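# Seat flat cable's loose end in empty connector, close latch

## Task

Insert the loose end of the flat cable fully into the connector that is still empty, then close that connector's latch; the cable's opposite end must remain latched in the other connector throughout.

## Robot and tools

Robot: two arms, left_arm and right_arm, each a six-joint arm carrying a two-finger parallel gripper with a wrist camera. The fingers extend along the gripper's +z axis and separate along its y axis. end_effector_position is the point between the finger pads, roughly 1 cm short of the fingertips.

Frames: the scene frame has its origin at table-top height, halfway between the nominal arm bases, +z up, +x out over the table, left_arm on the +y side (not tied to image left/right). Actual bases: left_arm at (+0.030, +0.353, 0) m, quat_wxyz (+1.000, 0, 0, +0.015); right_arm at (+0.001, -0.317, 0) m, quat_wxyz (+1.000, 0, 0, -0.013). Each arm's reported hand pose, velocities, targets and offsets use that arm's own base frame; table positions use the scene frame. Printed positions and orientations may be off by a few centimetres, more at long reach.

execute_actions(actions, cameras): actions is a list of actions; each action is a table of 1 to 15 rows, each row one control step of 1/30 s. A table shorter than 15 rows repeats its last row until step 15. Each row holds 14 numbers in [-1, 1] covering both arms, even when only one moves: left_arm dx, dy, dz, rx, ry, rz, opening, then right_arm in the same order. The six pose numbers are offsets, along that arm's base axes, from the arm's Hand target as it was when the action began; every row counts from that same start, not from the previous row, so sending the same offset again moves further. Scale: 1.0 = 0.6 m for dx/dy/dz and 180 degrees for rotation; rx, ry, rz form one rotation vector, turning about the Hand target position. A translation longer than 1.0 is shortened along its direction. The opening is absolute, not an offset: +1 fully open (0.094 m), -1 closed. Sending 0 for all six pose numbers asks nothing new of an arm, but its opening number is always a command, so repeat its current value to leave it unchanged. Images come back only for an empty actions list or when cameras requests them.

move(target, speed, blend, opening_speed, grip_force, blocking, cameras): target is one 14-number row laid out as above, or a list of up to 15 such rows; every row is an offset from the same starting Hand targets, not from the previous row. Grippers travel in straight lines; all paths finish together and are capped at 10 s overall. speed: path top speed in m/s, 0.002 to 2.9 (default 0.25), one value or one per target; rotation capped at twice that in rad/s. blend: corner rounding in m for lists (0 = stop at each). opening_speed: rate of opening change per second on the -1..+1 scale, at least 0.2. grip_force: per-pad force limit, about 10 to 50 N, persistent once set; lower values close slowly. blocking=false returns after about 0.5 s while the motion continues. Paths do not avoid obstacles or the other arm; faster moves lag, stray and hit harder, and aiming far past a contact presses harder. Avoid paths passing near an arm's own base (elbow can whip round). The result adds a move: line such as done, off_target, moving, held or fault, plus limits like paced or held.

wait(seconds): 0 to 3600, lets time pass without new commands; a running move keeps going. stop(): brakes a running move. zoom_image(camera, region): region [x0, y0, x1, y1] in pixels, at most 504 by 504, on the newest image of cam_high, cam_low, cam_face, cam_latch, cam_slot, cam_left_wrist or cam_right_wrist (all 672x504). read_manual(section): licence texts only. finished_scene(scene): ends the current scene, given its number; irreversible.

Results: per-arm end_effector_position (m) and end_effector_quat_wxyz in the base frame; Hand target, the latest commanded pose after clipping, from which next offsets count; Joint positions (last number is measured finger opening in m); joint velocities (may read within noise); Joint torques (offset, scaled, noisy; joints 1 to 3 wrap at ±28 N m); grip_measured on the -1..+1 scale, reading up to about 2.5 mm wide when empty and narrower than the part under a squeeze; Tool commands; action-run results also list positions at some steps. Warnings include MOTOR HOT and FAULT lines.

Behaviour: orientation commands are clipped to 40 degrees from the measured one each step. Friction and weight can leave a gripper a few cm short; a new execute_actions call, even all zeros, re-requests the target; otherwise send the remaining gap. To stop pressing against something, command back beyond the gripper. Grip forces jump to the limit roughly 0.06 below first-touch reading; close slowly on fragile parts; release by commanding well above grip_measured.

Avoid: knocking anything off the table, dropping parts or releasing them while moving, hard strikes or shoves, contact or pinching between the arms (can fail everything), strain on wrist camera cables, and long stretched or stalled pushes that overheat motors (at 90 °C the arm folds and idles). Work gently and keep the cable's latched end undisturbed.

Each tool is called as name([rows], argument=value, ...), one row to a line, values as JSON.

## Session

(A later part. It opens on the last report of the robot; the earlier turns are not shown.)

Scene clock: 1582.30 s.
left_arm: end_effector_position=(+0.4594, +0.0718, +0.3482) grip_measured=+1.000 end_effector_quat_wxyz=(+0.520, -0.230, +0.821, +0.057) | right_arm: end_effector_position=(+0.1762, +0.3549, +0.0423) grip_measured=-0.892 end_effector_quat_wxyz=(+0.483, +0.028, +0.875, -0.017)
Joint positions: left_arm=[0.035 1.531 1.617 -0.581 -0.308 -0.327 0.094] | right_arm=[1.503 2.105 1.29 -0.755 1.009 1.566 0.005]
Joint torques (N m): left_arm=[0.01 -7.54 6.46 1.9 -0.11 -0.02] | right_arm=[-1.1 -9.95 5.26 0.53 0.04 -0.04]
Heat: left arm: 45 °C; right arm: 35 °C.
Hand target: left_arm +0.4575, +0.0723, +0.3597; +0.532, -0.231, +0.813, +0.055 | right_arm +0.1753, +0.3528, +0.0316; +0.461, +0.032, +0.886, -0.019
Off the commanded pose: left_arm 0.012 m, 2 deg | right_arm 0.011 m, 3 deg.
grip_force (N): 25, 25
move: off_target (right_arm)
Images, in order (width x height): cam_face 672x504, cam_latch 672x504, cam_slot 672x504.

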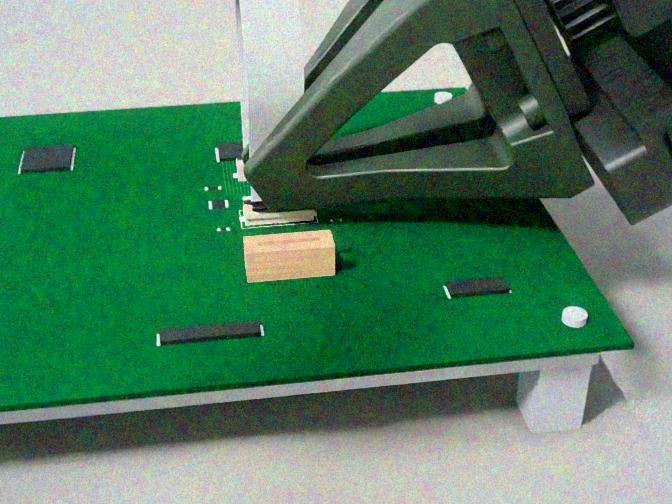

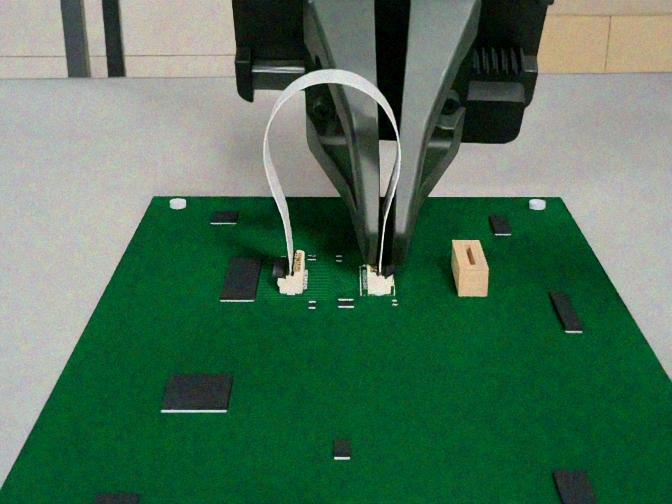

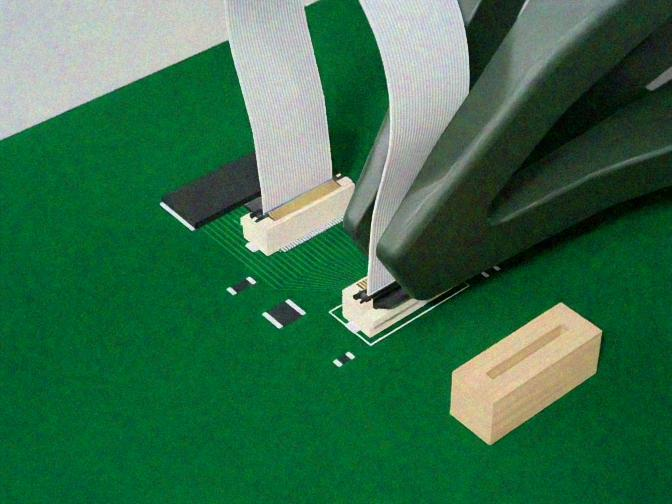

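move(target=[0,0,0,0,0,0,1,0,0,-0.012,0,0.004,0,-0.85], speed=0.02, opening_speed=0.2, cameras=["cam_latch","cam_slot","cam_face"])

zoom_image(camera="cam_latch", region=[350, 235, 420, 305])

zoom_image(camera="cam_slot", region=[335, 240, 435, 340])

zoom_image(camera="cam_face", region=[235, 170, 325, 240])

Scene clock: 1597.57 s.
left_arm: end_effector_position=(+0.4594, +0.0718, +0.3482) grip_measured=+1.000 end_effector_quat_wxyz=(+0.520, -0.230, +0.821, +0.057) | right_arm: end_effector_position=(+0.1766, +0.3553, +0.0418) grip_measured=-0.851 end_effector_quat_wxyz=(+0.481, +0.028, +0.876, -0.017)
Joint positions: left_arm=[0.035 1.531 1.617 -0.581 -0.308 -0.327 0.094] | right_arm=[1.501 2.105 1.29 -0.751 1.005 1.562 0.007]
Joint torques (N m): left_arm=[-0.01 -7.51 6.48 1.9 -0.11 -0.02] | right_arm=[-1.02 -9.32 4.92 0.68 -0.05 0.02]
Heat: left arm: 45 °C; right arm: 36 °C.
Hand target: left_arm +0.4575, +0.0723, +0.3597; +0.532, -0.231, +0.813, +0.055 | right_arm +0.1754, +0.3527, +0.0244; +0.456, +0.032, +0.889, -0.020
Off the commanded pose: left_arm 0.012 m, 2 deg | right_arm 0.018 m, 3 deg.
grip_force (N): 25, 25
move: off_target (right_arm)
Images, in order (width x height): cam_face 672x504, cam_latch 672x504, cam_slot 672x504.

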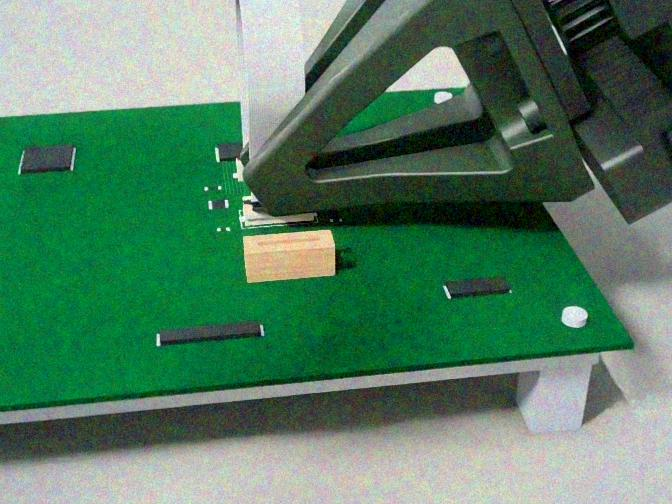

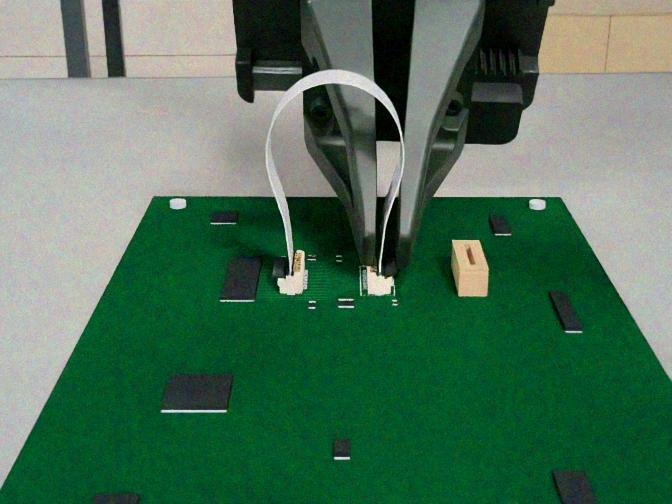

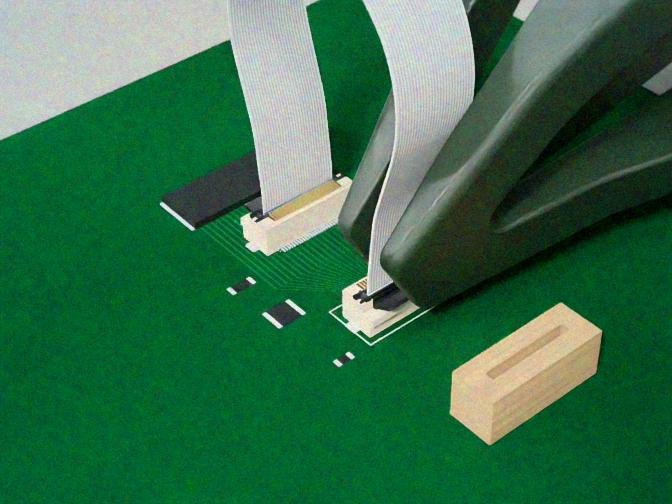

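Scaled by 7.200 from the camera's image (finer frame: 960x720).

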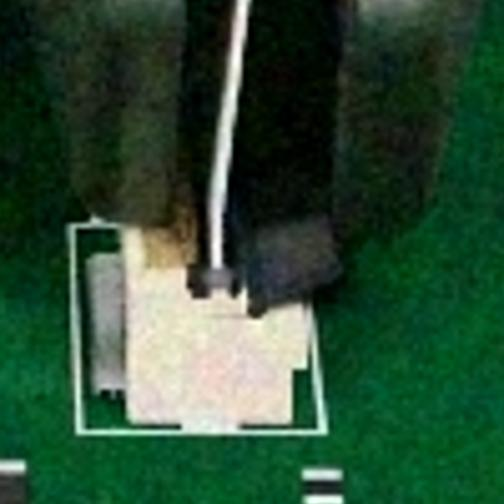

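Scaled by 5.040 from the camera's image (finer frame: 960x720).

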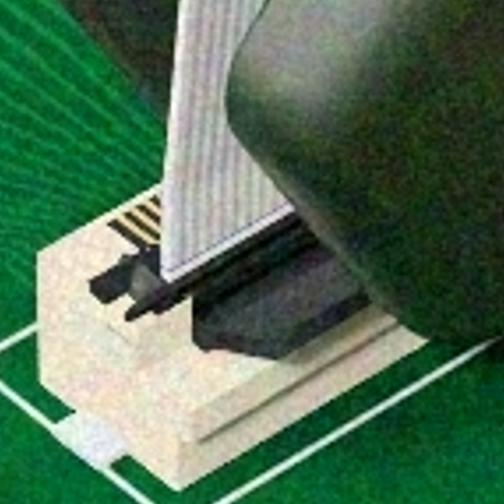

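Scaled by 5.600 from the camera's image (finer frame: 960x720).

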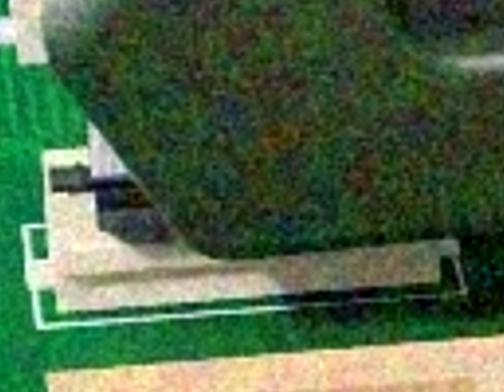

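move([
  [0,0,0,0,0,0,1,0,0,0.030,0,-0.004,0,-0.85],
  [0,0,0,0,0,0,1,0,-0.006,0.030,0,-0.004,0,-0.85],
], speed=0.02, cameras=["cam_latch","cam_slot","cam_face"])

zoom_image(camera="cam_latch", region=[350, 235, 420, 305])

zoom_image(camera="cam_slot", region=[335, 240, 435, 340])

Scene clock: 1626.90 s.
left_arm: end_effector_position=(+0.4594, +0.0718, +0.3482) grip_measured=+1.000 end_effector_quat_wxyz=(+0.520, -0.230, +0.821, +0.057) | right_arm: end_effector_position=(+0.1762, +0.3553, +0.0425) grip_measured=-0.851 end_effector_quat_wxyz=(+0.473, +0.032, +0.880, -0.014)
Joint positions: left_arm=[0.035 1.531 1.617 -0.581 -0.308 -0.327 0.094] | right_arm=[1.497 2.095 1.29 -0.753 0.985 1.561 0.007]
Joint torques (N m): left_arm=[-0.01 -7.51 6.48 1.9 -0.11 -0.02] | right_arm=[-0.43 -12.27 4.89 0.25 0.26 0]
Heat: left arm: 45 °C; right arm: 36 °C.
Hand target: left_arm +0.4575, +0.0723, +0.3597; +0.532, -0.231, +0.813, +0.055 | right_arm +0.1754, +0.3491, +0.0424; +0.461, +0.032, +0.886, -0.019
Off the commanded pose: left_arm 0.012 m, 2 deg | right_arm 0.006 m, 2 deg.
grip_force (N): 25, 25
move: done
Images, in order (width x height): cam_face 672x504, cam_latch 672x504, cam_slot 672x504.

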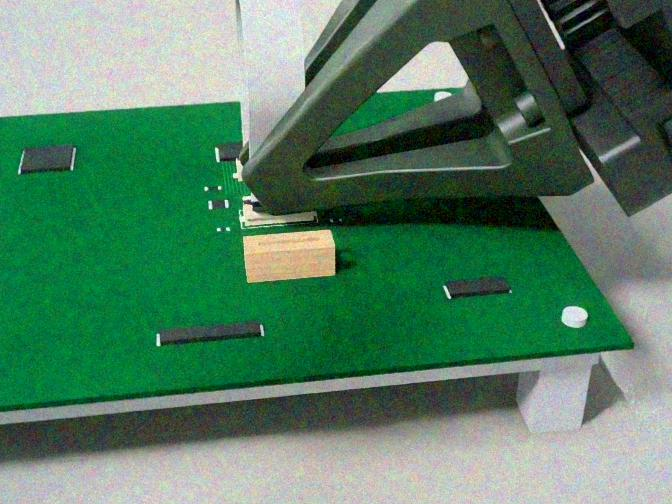

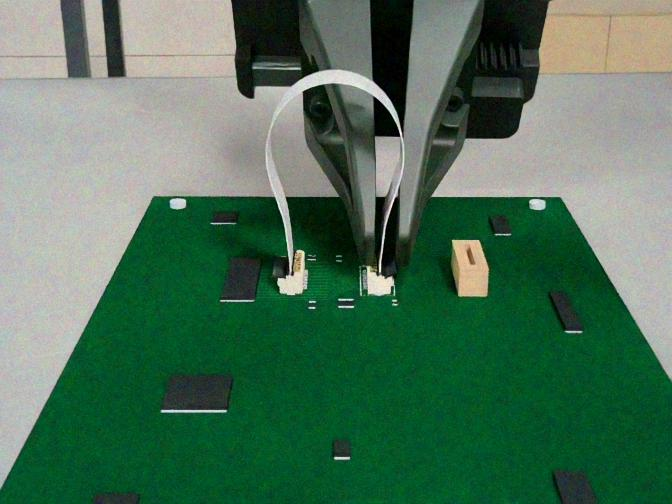

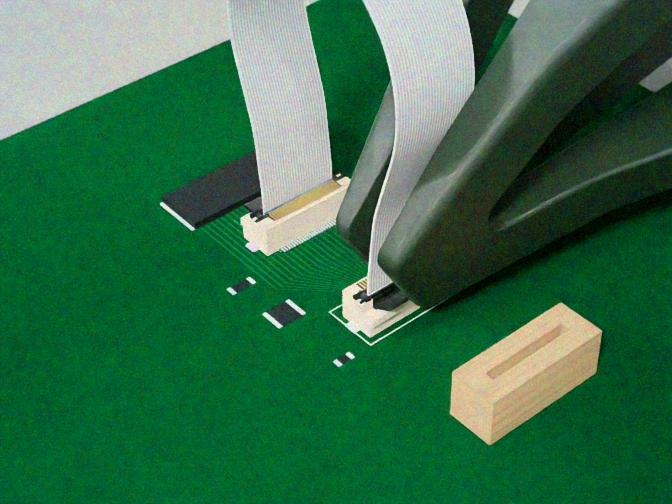

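Scaled by 7.200 from the camera's image (finer frame: 960x720).

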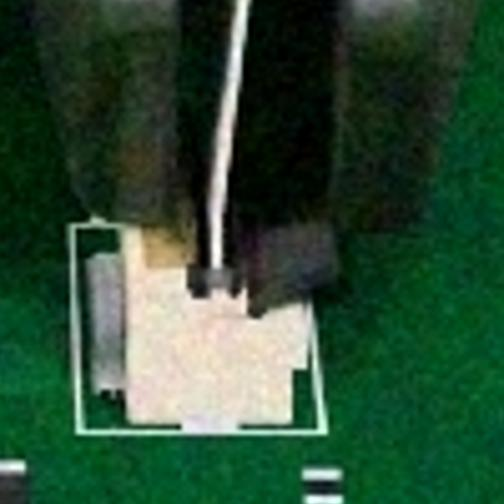

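Scaled by 5.040 from the camera's image (finer frame: 960x720).

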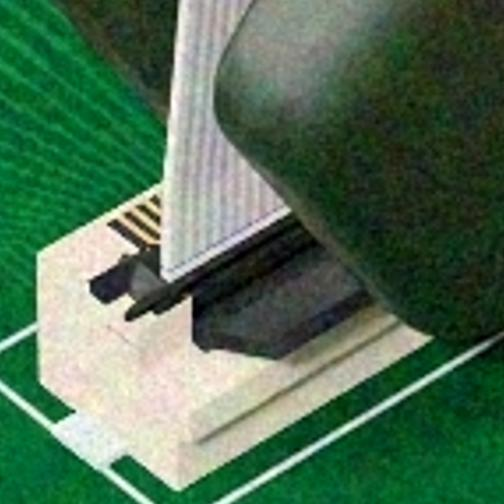

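move(target=[0,0,0,0,0,0,1,0,-0.006,0.003,0,0,0,-0.85], speed=0.02, cameras=["cam_latch","cam_slot","cam_face"])

zoom_image(camera="cam_latch", region=[350, 235, 420, 305])

zoom_image(camera="cam_slot", region=[335, 240, 435, 340])

Scene clock: 1637.93 s.
left_arm: end_effector_position=(+0.4594, +0.0718, +0.3482) grip_measured=+1.000 end_effector_quat_wxyz=(+0.520, -0.230, +0.821, +0.057) | right_arm: end_effector_position=(+0.1750, +0.3559, +0.0429) grip_measured=-0.851 end_effector_quat_wxyz=(+0.465, +0.035, +0.884, -0.010)
Joint positions: left_arm=[0.035 1.531 1.617 -0.581 -0.308 -0.327 0.094] | right_arm=[1.495 2.086 1.29 -0.753 0.968 1.561 0.007]
Joint velocities: left_arm=[within noise] | right_arm=[-0.002 0.007 -0.046 -0.037 0.022 0.037 -0.001]
Joint torques (N m): left_arm=[0.01 -7.51 6.45 1.9 -0.11 -0.02] | right_arm=[-0.42 -12.94 3.56 0.27 0.4 -0.01]
Heat: left arm: 45 °C; right arm: 36 °C.
Hand target: left_arm +0.4575, +0.0723, +0.3597; +0.532, -0.231, +0.813, +0.055 | right_arm +0.1754, +0.3455, +0.0442; +0.461, +0.032, +0.886, -0.019
Off the commanded pose: left_arm 0.012 m, 2 deg | right_arm 0.010 m, 1 deg.
grip_force (N): 25, 25
move: done
Images, in order (width x height): cam_face 672x504, cam_latch 672x504, cam_slot 672x504.

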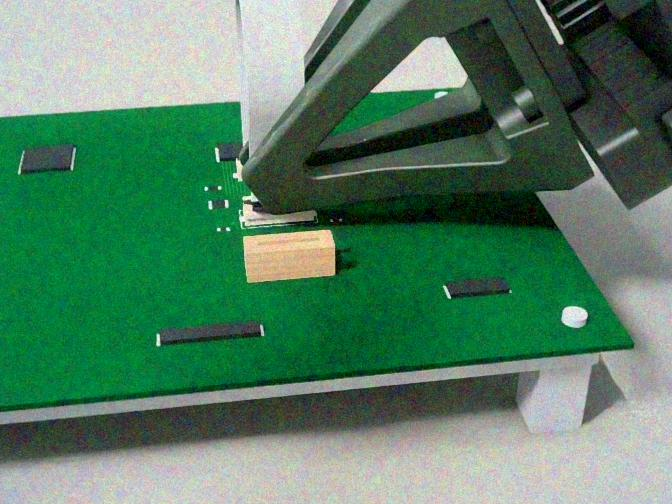

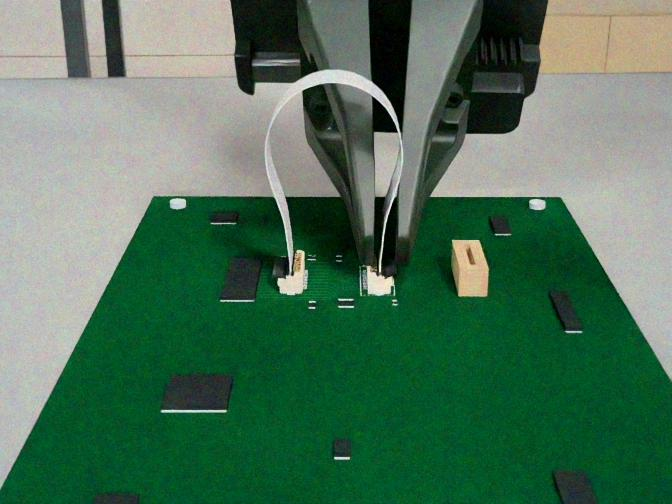

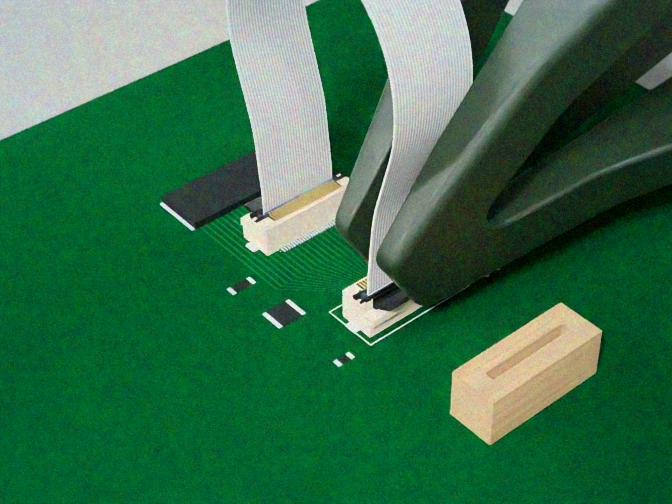

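Scaled by 7.200 from the camera's image (finer frame: 960x720).

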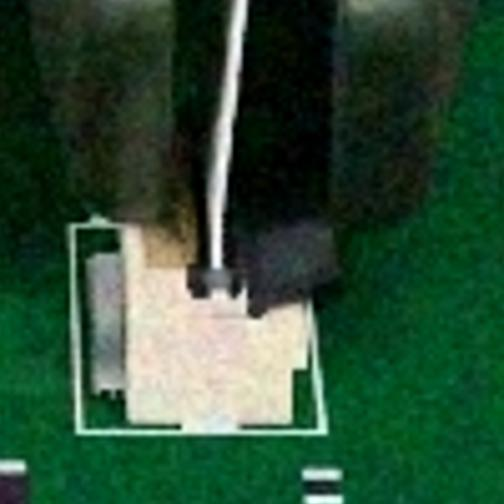

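Scaled by 5.040 from the camera's image (finer frame: 960x720).

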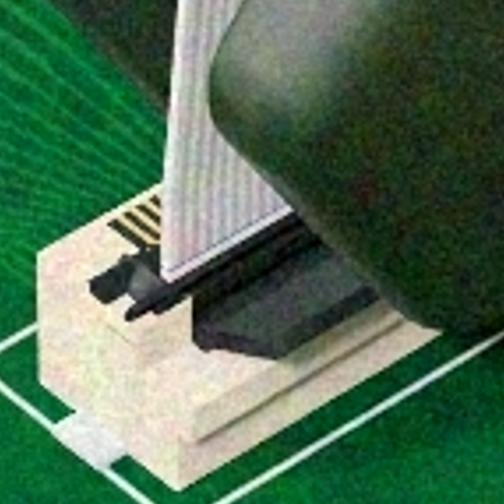

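move(target=[0,0,0,0,0,0,1,0,-0.002,0.003,0,0,0,-0.85], speed=0.02, cameras=["cam_latch","cam_slot","cam_face"])

zoom_image(camera="cam_latch", region=[350, 235, 420, 305])

zoom_image(camera="cam_slot", region=[335, 240, 435, 340])

Scene clock: 1645.27 s.
left_arm: end_effector_position=(+0.4594, +0.0718, +0.3482) grip_measured=+1.000 end_effector_quat_wxyz=(+0.520, -0.230, +0.821, +0.057) | right_arm: end_effector_position=(+0.1743, +0.3548, +0.0431) grip_measured=-0.851 end_effector_quat_wxyz=(+0.463, +0.035, +0.886, -0.009)
Joint positions: left_arm=[0.035 1.531 1.617 -0.581 -0.308 -0.327 0.094] | right_arm=[1.495 2.08 1.285 -0.753 0.962 1.561 0.007]
Joint torques (N m): left_arm=[-0.01 -7.53 6.48 1.9 -0.11 -0.02] | right_arm=[-0.44 -12.96 3.86 0.18 0.47 -0.02]
Heat: left arm: 45 °C; right arm: 36 °C.
Hand target: left_arm +0.4575, +0.0723, +0.3597; +0.532, -0.231, +0.813, +0.055 | right_arm +0.1754, +0.3443, +0.0461; +0.461, +0.032, +0.886, -0.019
Off the commanded pose: left_arm 0.012 m, 2 deg | right_arm 0.011 m, 1 deg.
grip_force (N): 25, 25
move: off_target (right_arm)
Images, in order (width x height): cam_face 672x504, cam_latch 672x504, cam_slot 672x504.

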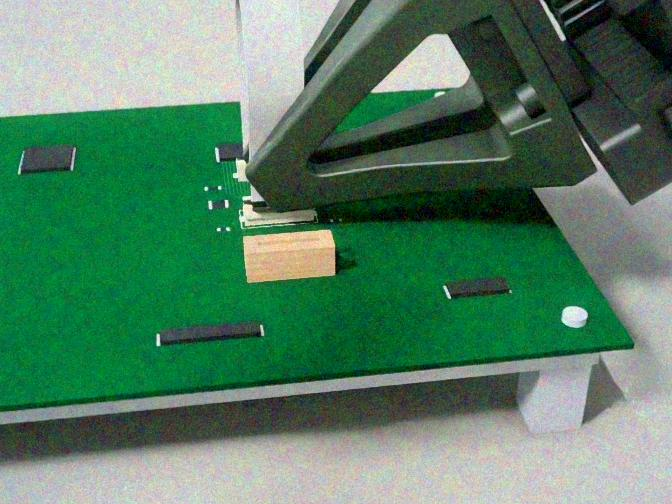

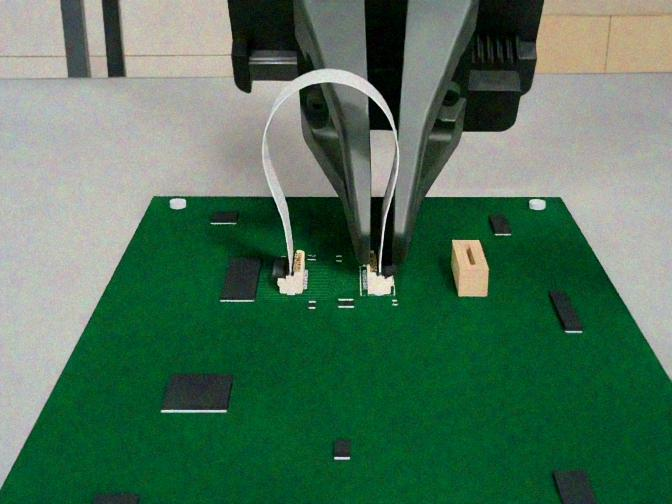

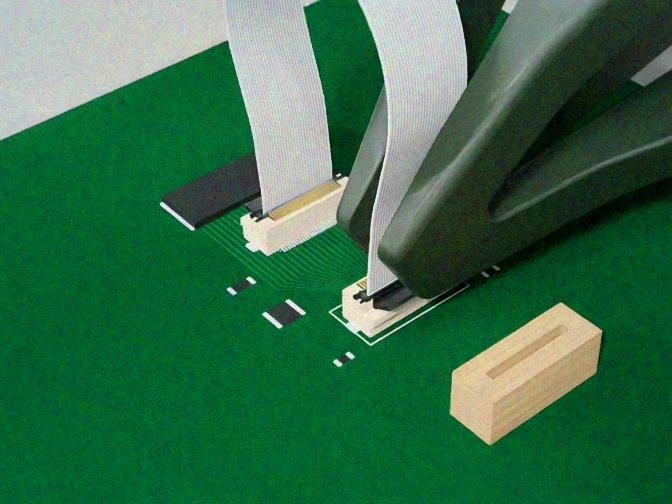

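Scaled by 7.200 from the camera's image (finer frame: 960x720).

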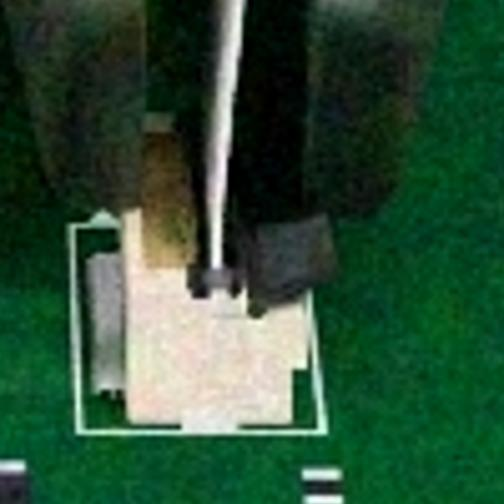

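Scaled by 5.040 from the camera's image (finer frame: 960x720).

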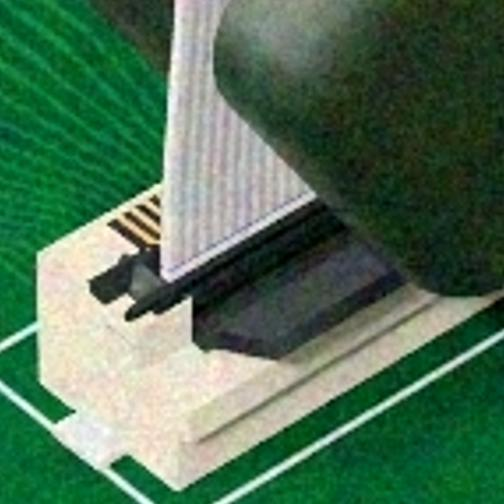

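move(target=[0,0,0,0,0,0,1,0.001,-0.005,0.004,0,0,0,-0.84], speed=0.02, cameras=["cam_latch","cam_slot","cam_face"])

zoom_image(camera="cam_latch", region=[350, 235, 420, 305])

zoom_image(camera="cam_slot", region=[335, 240, 435, 340])

Scene clock: 1658.50 s.
left_arm: end_effector_position=(+0.4594, +0.0718, +0.3482) grip_measured=+1.000 end_effector_quat_wxyz=(+0.520, -0.230, +0.821, +0.057) | right_arm: end_effector_position=(+0.1738, +0.3516, +0.0447) grip_measured=-0.842 end_effector_quat_wxyz=(+0.461, +0.034, +0.887, -0.009)
Joint positions: left_arm=[0.035 1.531 1.617 -0.581 -0.308 -0.327 0.094] | right_arm=[1.495 2.064 1.271 -0.752 0.959 1.559 0.007]
Joint torques (N m): left_arm=[-0.01 -7.53 6.48 1.9 -0.11 -0.02] | right_arm=[-0.75 -12.81 4.14 0.26 0.47 0.01]
Heat: left arm: 45 °C; right arm: 36 °C.
Hand target: left_arm +0.4575, +0.0723, +0.3597; +0.532, -0.231, +0.813, +0.055 | right_arm +0.1760, +0.3413, +0.0485; +0.461, +0.032, +0.886, -0.019
Off the commanded pose: left_arm 0.012 m, 2 deg | right_arm 0.011 m, 1 deg.
grip_force (N): 25, 25
move: off_target (right_arm)
Images, in order (width x height): cam_face 672x504, cam_latch 672x504, cam_slot 672x504.

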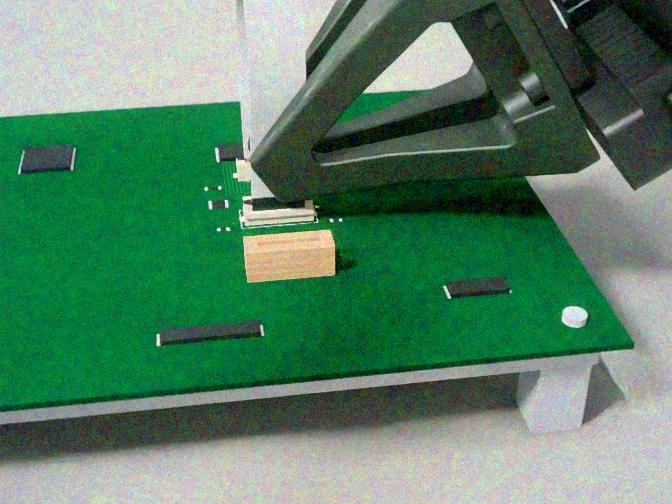

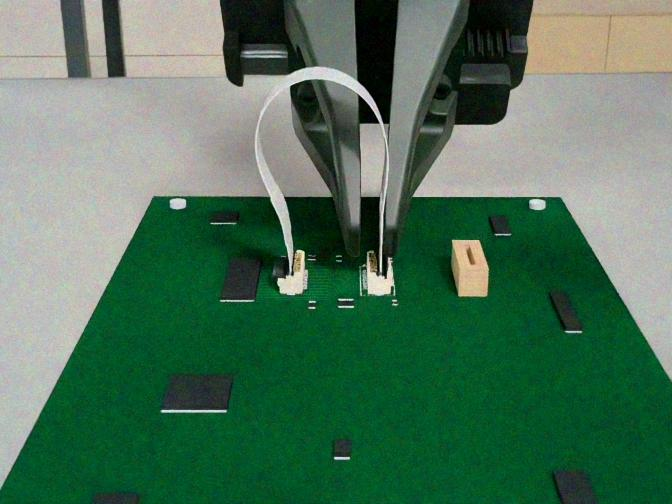

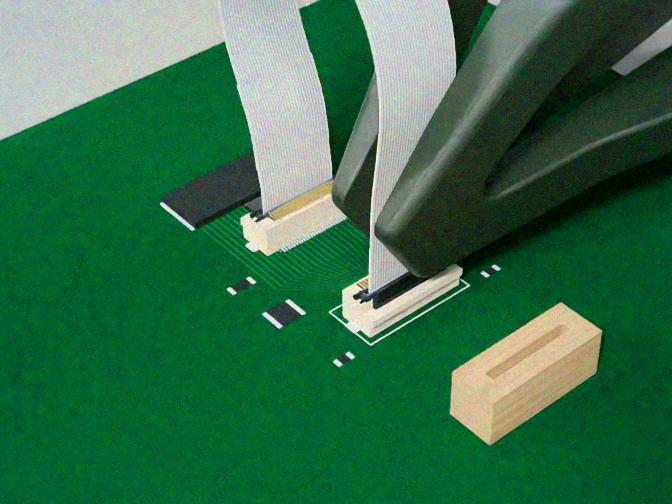

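Scaled by 7.200 from the camera's image (finer frame: 960x720).

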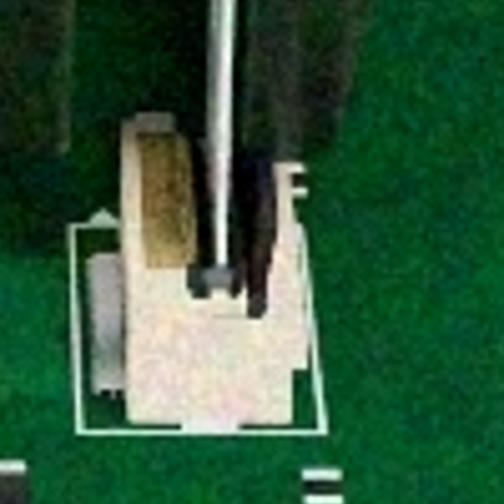

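Scaled by 5.040 from the camera's image (finer frame: 960x720).

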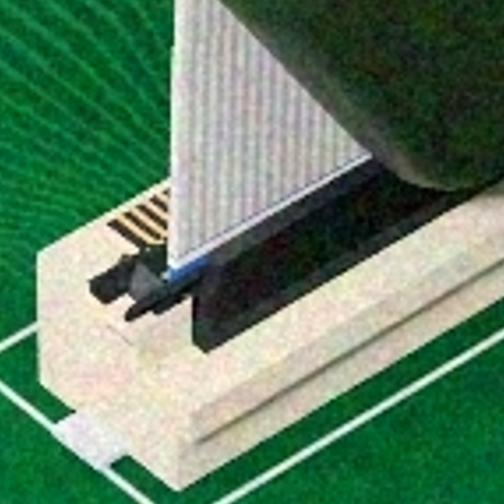

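zoom_image(camera="cam_slot", region=[340, 250, 420, 320])

zoom_image(camera="cam_face", region=[230, 150, 330, 240])

zoom_image(camera="cam_latch", region=[345, 225, 415, 295])

Scaled by 6.300 from the camera's image (finer frame: 960x720).

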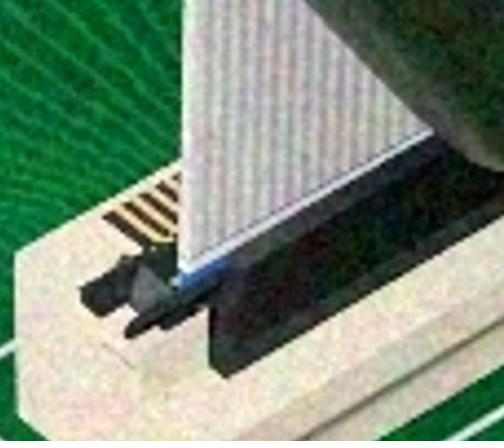

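Scaled by 5.040 from the camera's image (finer frame: 960x720).

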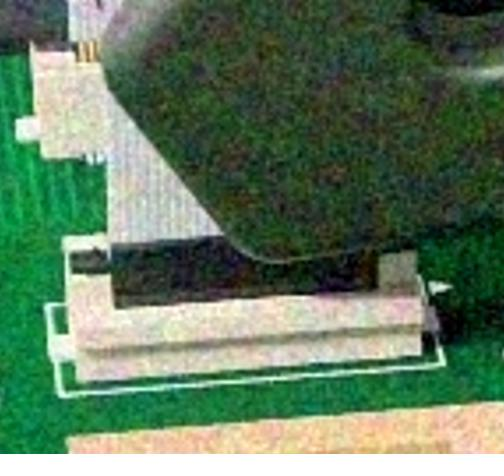

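Scaled by 7.200 from the camera's image (finer frame: 960x720).

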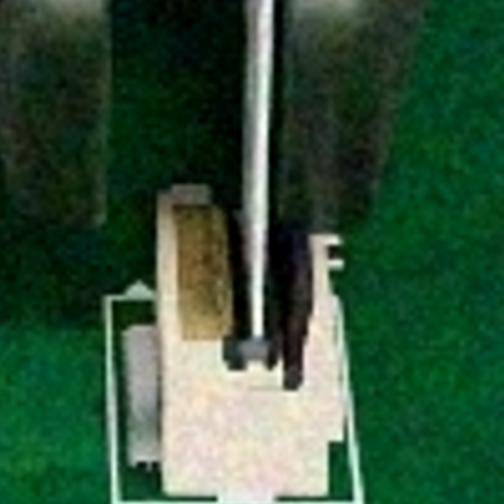

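move([
  [0,0,0,0,0,0,1,0.002,0,0.012,0,0,0,-0.84],
  [0,0,0,0,0,0,1,0.002,0.026,0.010,0,0,0,-0.84],
], speed=0.015, cameras=["cam_latch","cam_slot"])

zoom_image(camera="cam_latch", region=[345, 225, 415, 295])

zoom_image(camera="cam_slot", region=[335, 240, 435, 340])

Scene clock: 1721.20 s.
left_arm: end_effector_position=(+0.4594, +0.0718, +0.3482) grip_measured=+1.000 end_effector_quat_wxyz=(+0.520, -0.230, +0.821, +0.057) | right_arm: end_effector_position=(+0.1747, +0.3542, +0.0553) grip_measured=-0.842 end_effector_quat_wxyz=(+0.457, +0.033, +0.889, -0.011)
Joint positions: left_arm=[0.035 1.531 1.617 -0.581 -0.308 -0.327 0.094] | right_arm=[1.49 2.052 1.305 -0.798 0.95 1.552 0.007]
Joint torques (N m): left_arm=[-0.01 -7.53 6.46 1.9 -0.11 -0.02] | right_arm=[-0.39 -8.39 9.18 0.25 0.58 -0.01]
Heat: left arm: 45 °C; right arm: 40 °C.
Hand target: left_arm +0.4575, +0.0723, +0.3597; +0.532, -0.231, +0.813, +0.055 | right_arm +0.1772, +0.3570, +0.0545; +0.462, +0.032, +0.886, -0.019
Off the commanded pose: left_arm 0.012 m, 2 deg | right_arm 0.004 m, 1 deg.
grip_force (N): 25, 25
move: done

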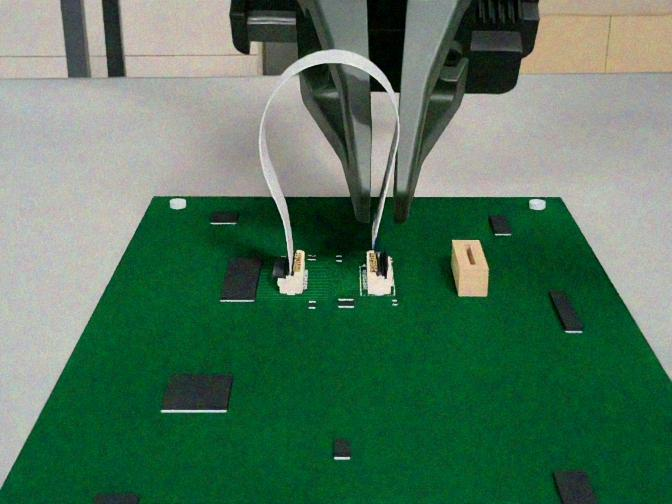

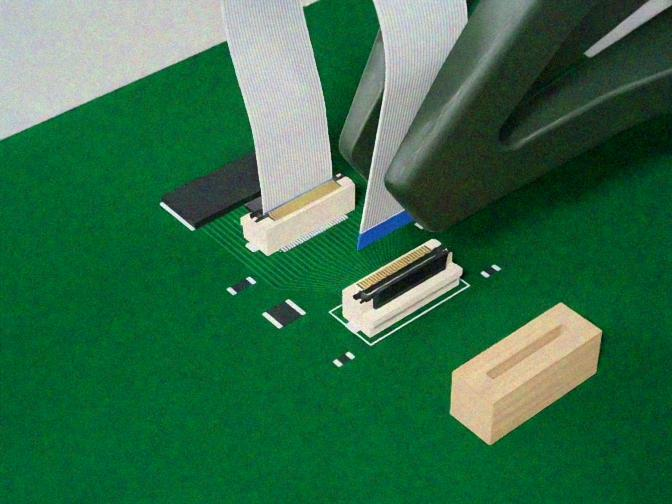

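Scaled by 7.200 from the camera's image (finer frame: 960x720).

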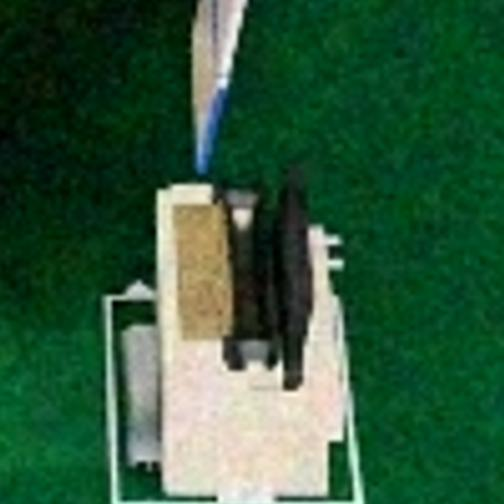

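Scaled by 5.040 from the camera's image (finer frame: 960x720).

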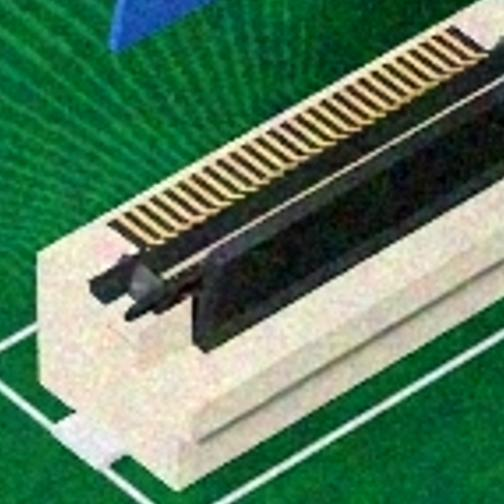

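zoom_image(camera="cam_latch", region=[320, 130, 450, 260])

zoom_image(camera="cam_slot", region=[320, 100, 480, 260])

execute_actions(actions=[], cameras=["cam_face","cam_right_wrist"])

zoom_image(camera="cam_face", region=[210, 80, 340, 240])

zoom_image(camera="cam_right_wrist", region=[280, 360, 440, 504])

Scaled by 3.877 from the camera's image (finer frame: 960x720).

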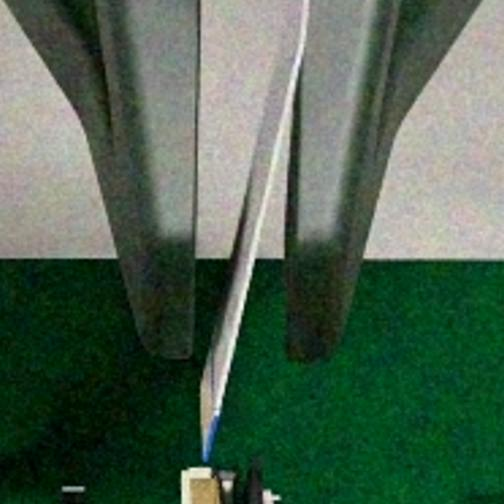

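Scaled by 3.150 from the camera's image (finer frame: 960x720).

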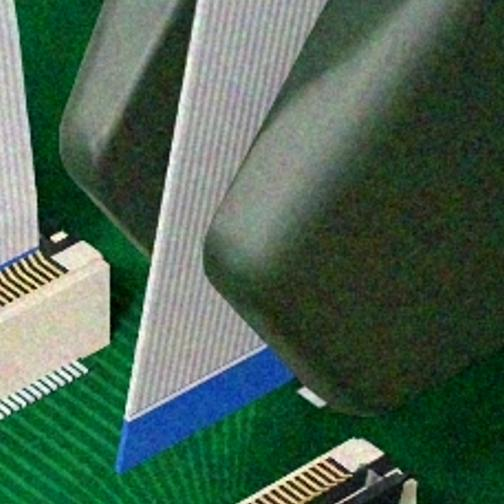

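Scene clock: 1785.73 s.
left_arm: end_effector_position=(+0.4594, +0.0718, +0.3482) grip_measured=+1.000 end_effector_quat_wxyz=(+0.520, -0.230, +0.821, +0.057) | right_arm: end_effector_position=(+0.1747, +0.3541, +0.0553) grip_measured=-0.842 end_effector_quat_wxyz=(+0.457, +0.033, +0.889, -0.011)
Joint positions: left_arm=[0.035 1.531 1.617 -0.581 -0.308 -0.327 0.094] | right_arm=[1.49 2.052 1.305 -0.799 0.95 1.552 0.007]
Joint velocities: within noise
Joint torques (N m): left_arm=[-0.01 -7.54 6.46 1.91 -0.11 -0.02] | right_arm=[-0.25 -8.31 8.99 0.28 0.54 0.01]
Heat: left arm: 45 °C; right arm: 36 °C.
Hand target: left_arm +0.4575, +0.0723, +0.3597; +0.532, -0.231, +0.813, +0.055 | right_arm +0.1772, +0.3570, +0.0545; +0.462, +0.032, +0.886, -0.019
Tool commands: left_gripper/opening=+1.0 right_gripper/opening=-0.84
Off the commanded pose: left_arm 0.012 m, 2 deg | right_arm 0.004 m, 1 deg.
grip_force (N): 25, 25
Images, in order (width x height): cam_face 672x504, cam_right_wrist 672x504.

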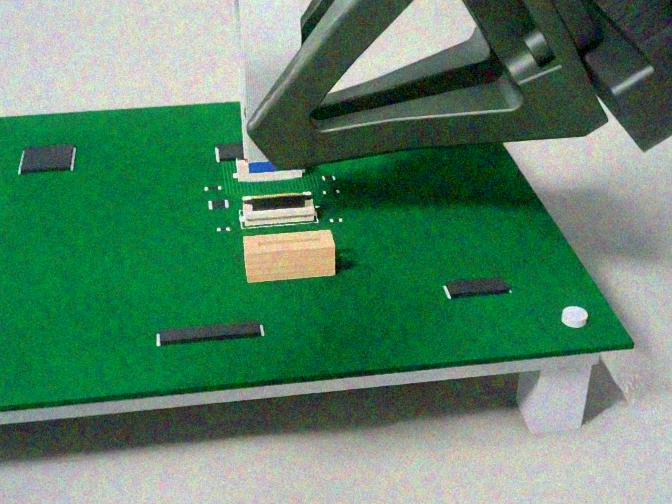

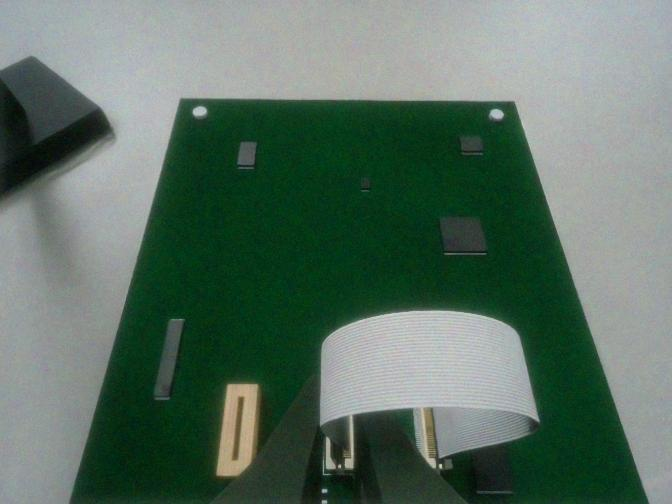

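Scaled by 3.150 from the camera's image (finer frame: 960x720).

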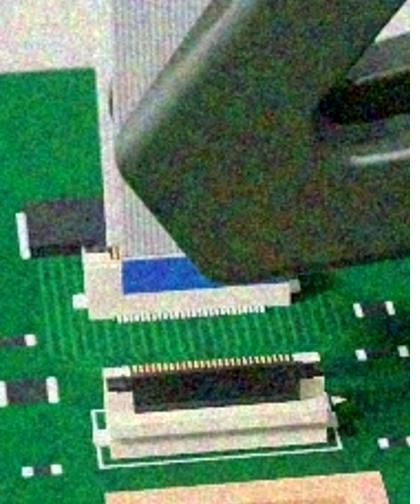

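Scaled by 3.150 from the camera's image (finer frame: 960x720).

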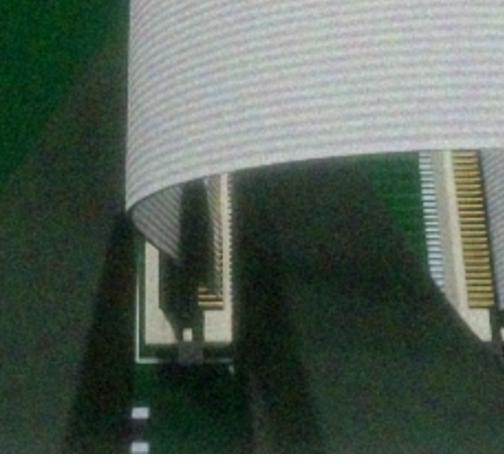

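move(target=[0,0,0,0,0,0,1,-0.002,-0.002,0.040,0,0,0,-0.84], speed=0.015, cameras=["cam_latch","cam_slot"])

zoom_image(camera="cam_latch", region=[320, 130, 450, 260])

zoom_image(camera="cam_slot", region=[320, 100, 480, 260])

Scene clock: 1801.07 s.
left_arm: end_effector_position=(+0.4594, +0.0718, +0.3482) grip_measured=+1.000 end_effector_quat_wxyz=(+0.520, -0.230, +0.821, +0.057) | right_arm: end_effector_position=(+0.1743, +0.3498, +0.0638) grip_measured=-0.842 end_effector_quat_wxyz=(+0.456, +0.022, +0.889, -0.034)
Joint positions: left_arm=[0.035 1.531 1.617 -0.581 -0.308 -0.327 0.094] | right_arm=[1.49 2.052 1.343 -0.888 0.949 1.552 0.007]
Joint torques (N m): left_arm=[-0.01 -7.53 6.46 1.91 -0.11 -0.02] | right_arm=[0.12 -12.31 9.33 0.15 0.58 0.07]
Heat: left arm: 45 °C; right arm: 36 °C.
Hand target: left_arm +0.4575, +0.0723, +0.3597; +0.532, -0.231, +0.813, +0.055 | right_arm +0.1760, +0.3557, +0.0785; +0.461, +0.032, +0.886, -0.019
Off the commanded pose: left_arm 0.012 m, 2 deg | right_arm 0.016 m, 2 deg.
grip_force (N): 25, 25
move: off_target (right_arm)

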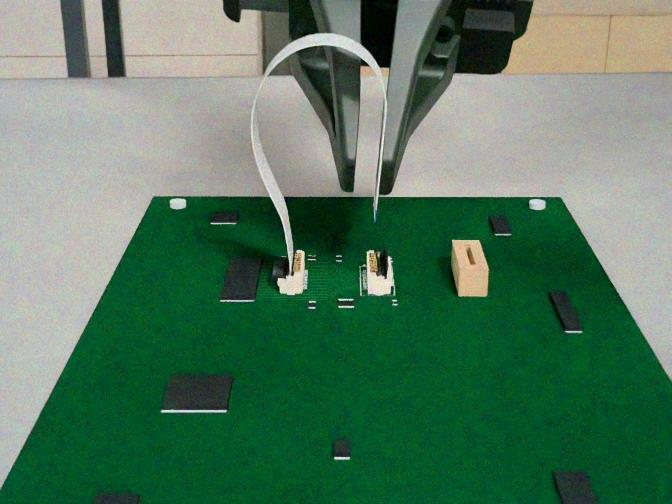

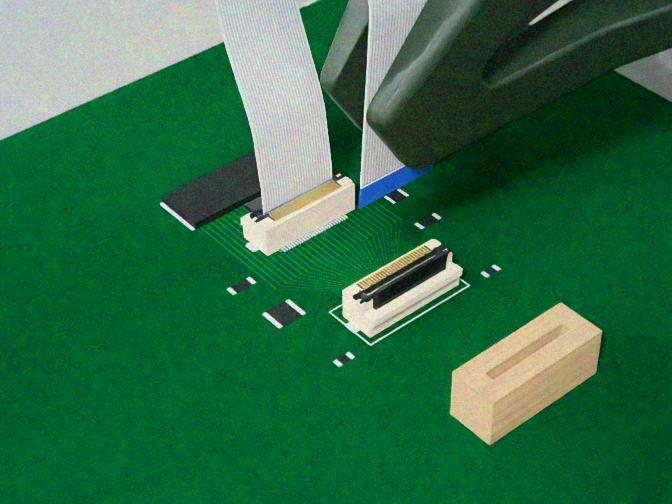

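Scaled by 3.877 from the camera's image (finer frame: 960x720).

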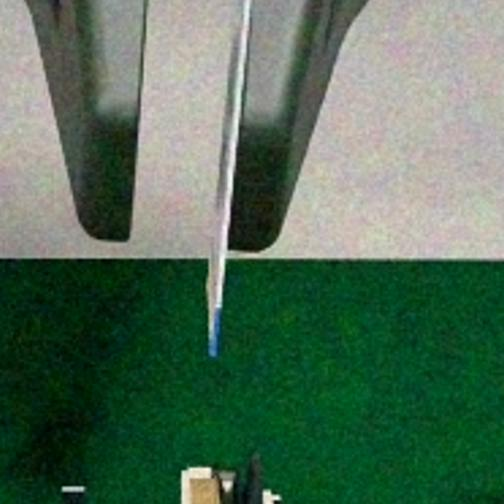

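Scaled by 3.150 from the camera's image (finer frame: 960x720).

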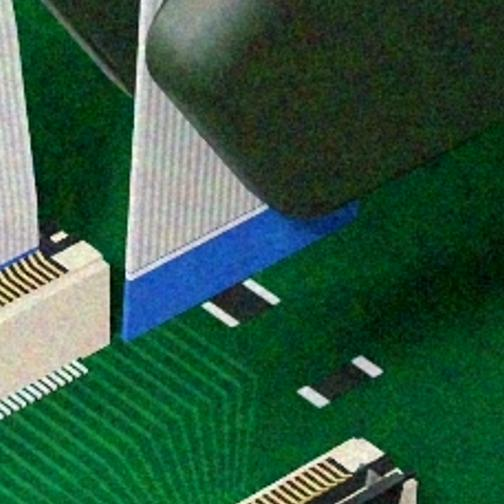

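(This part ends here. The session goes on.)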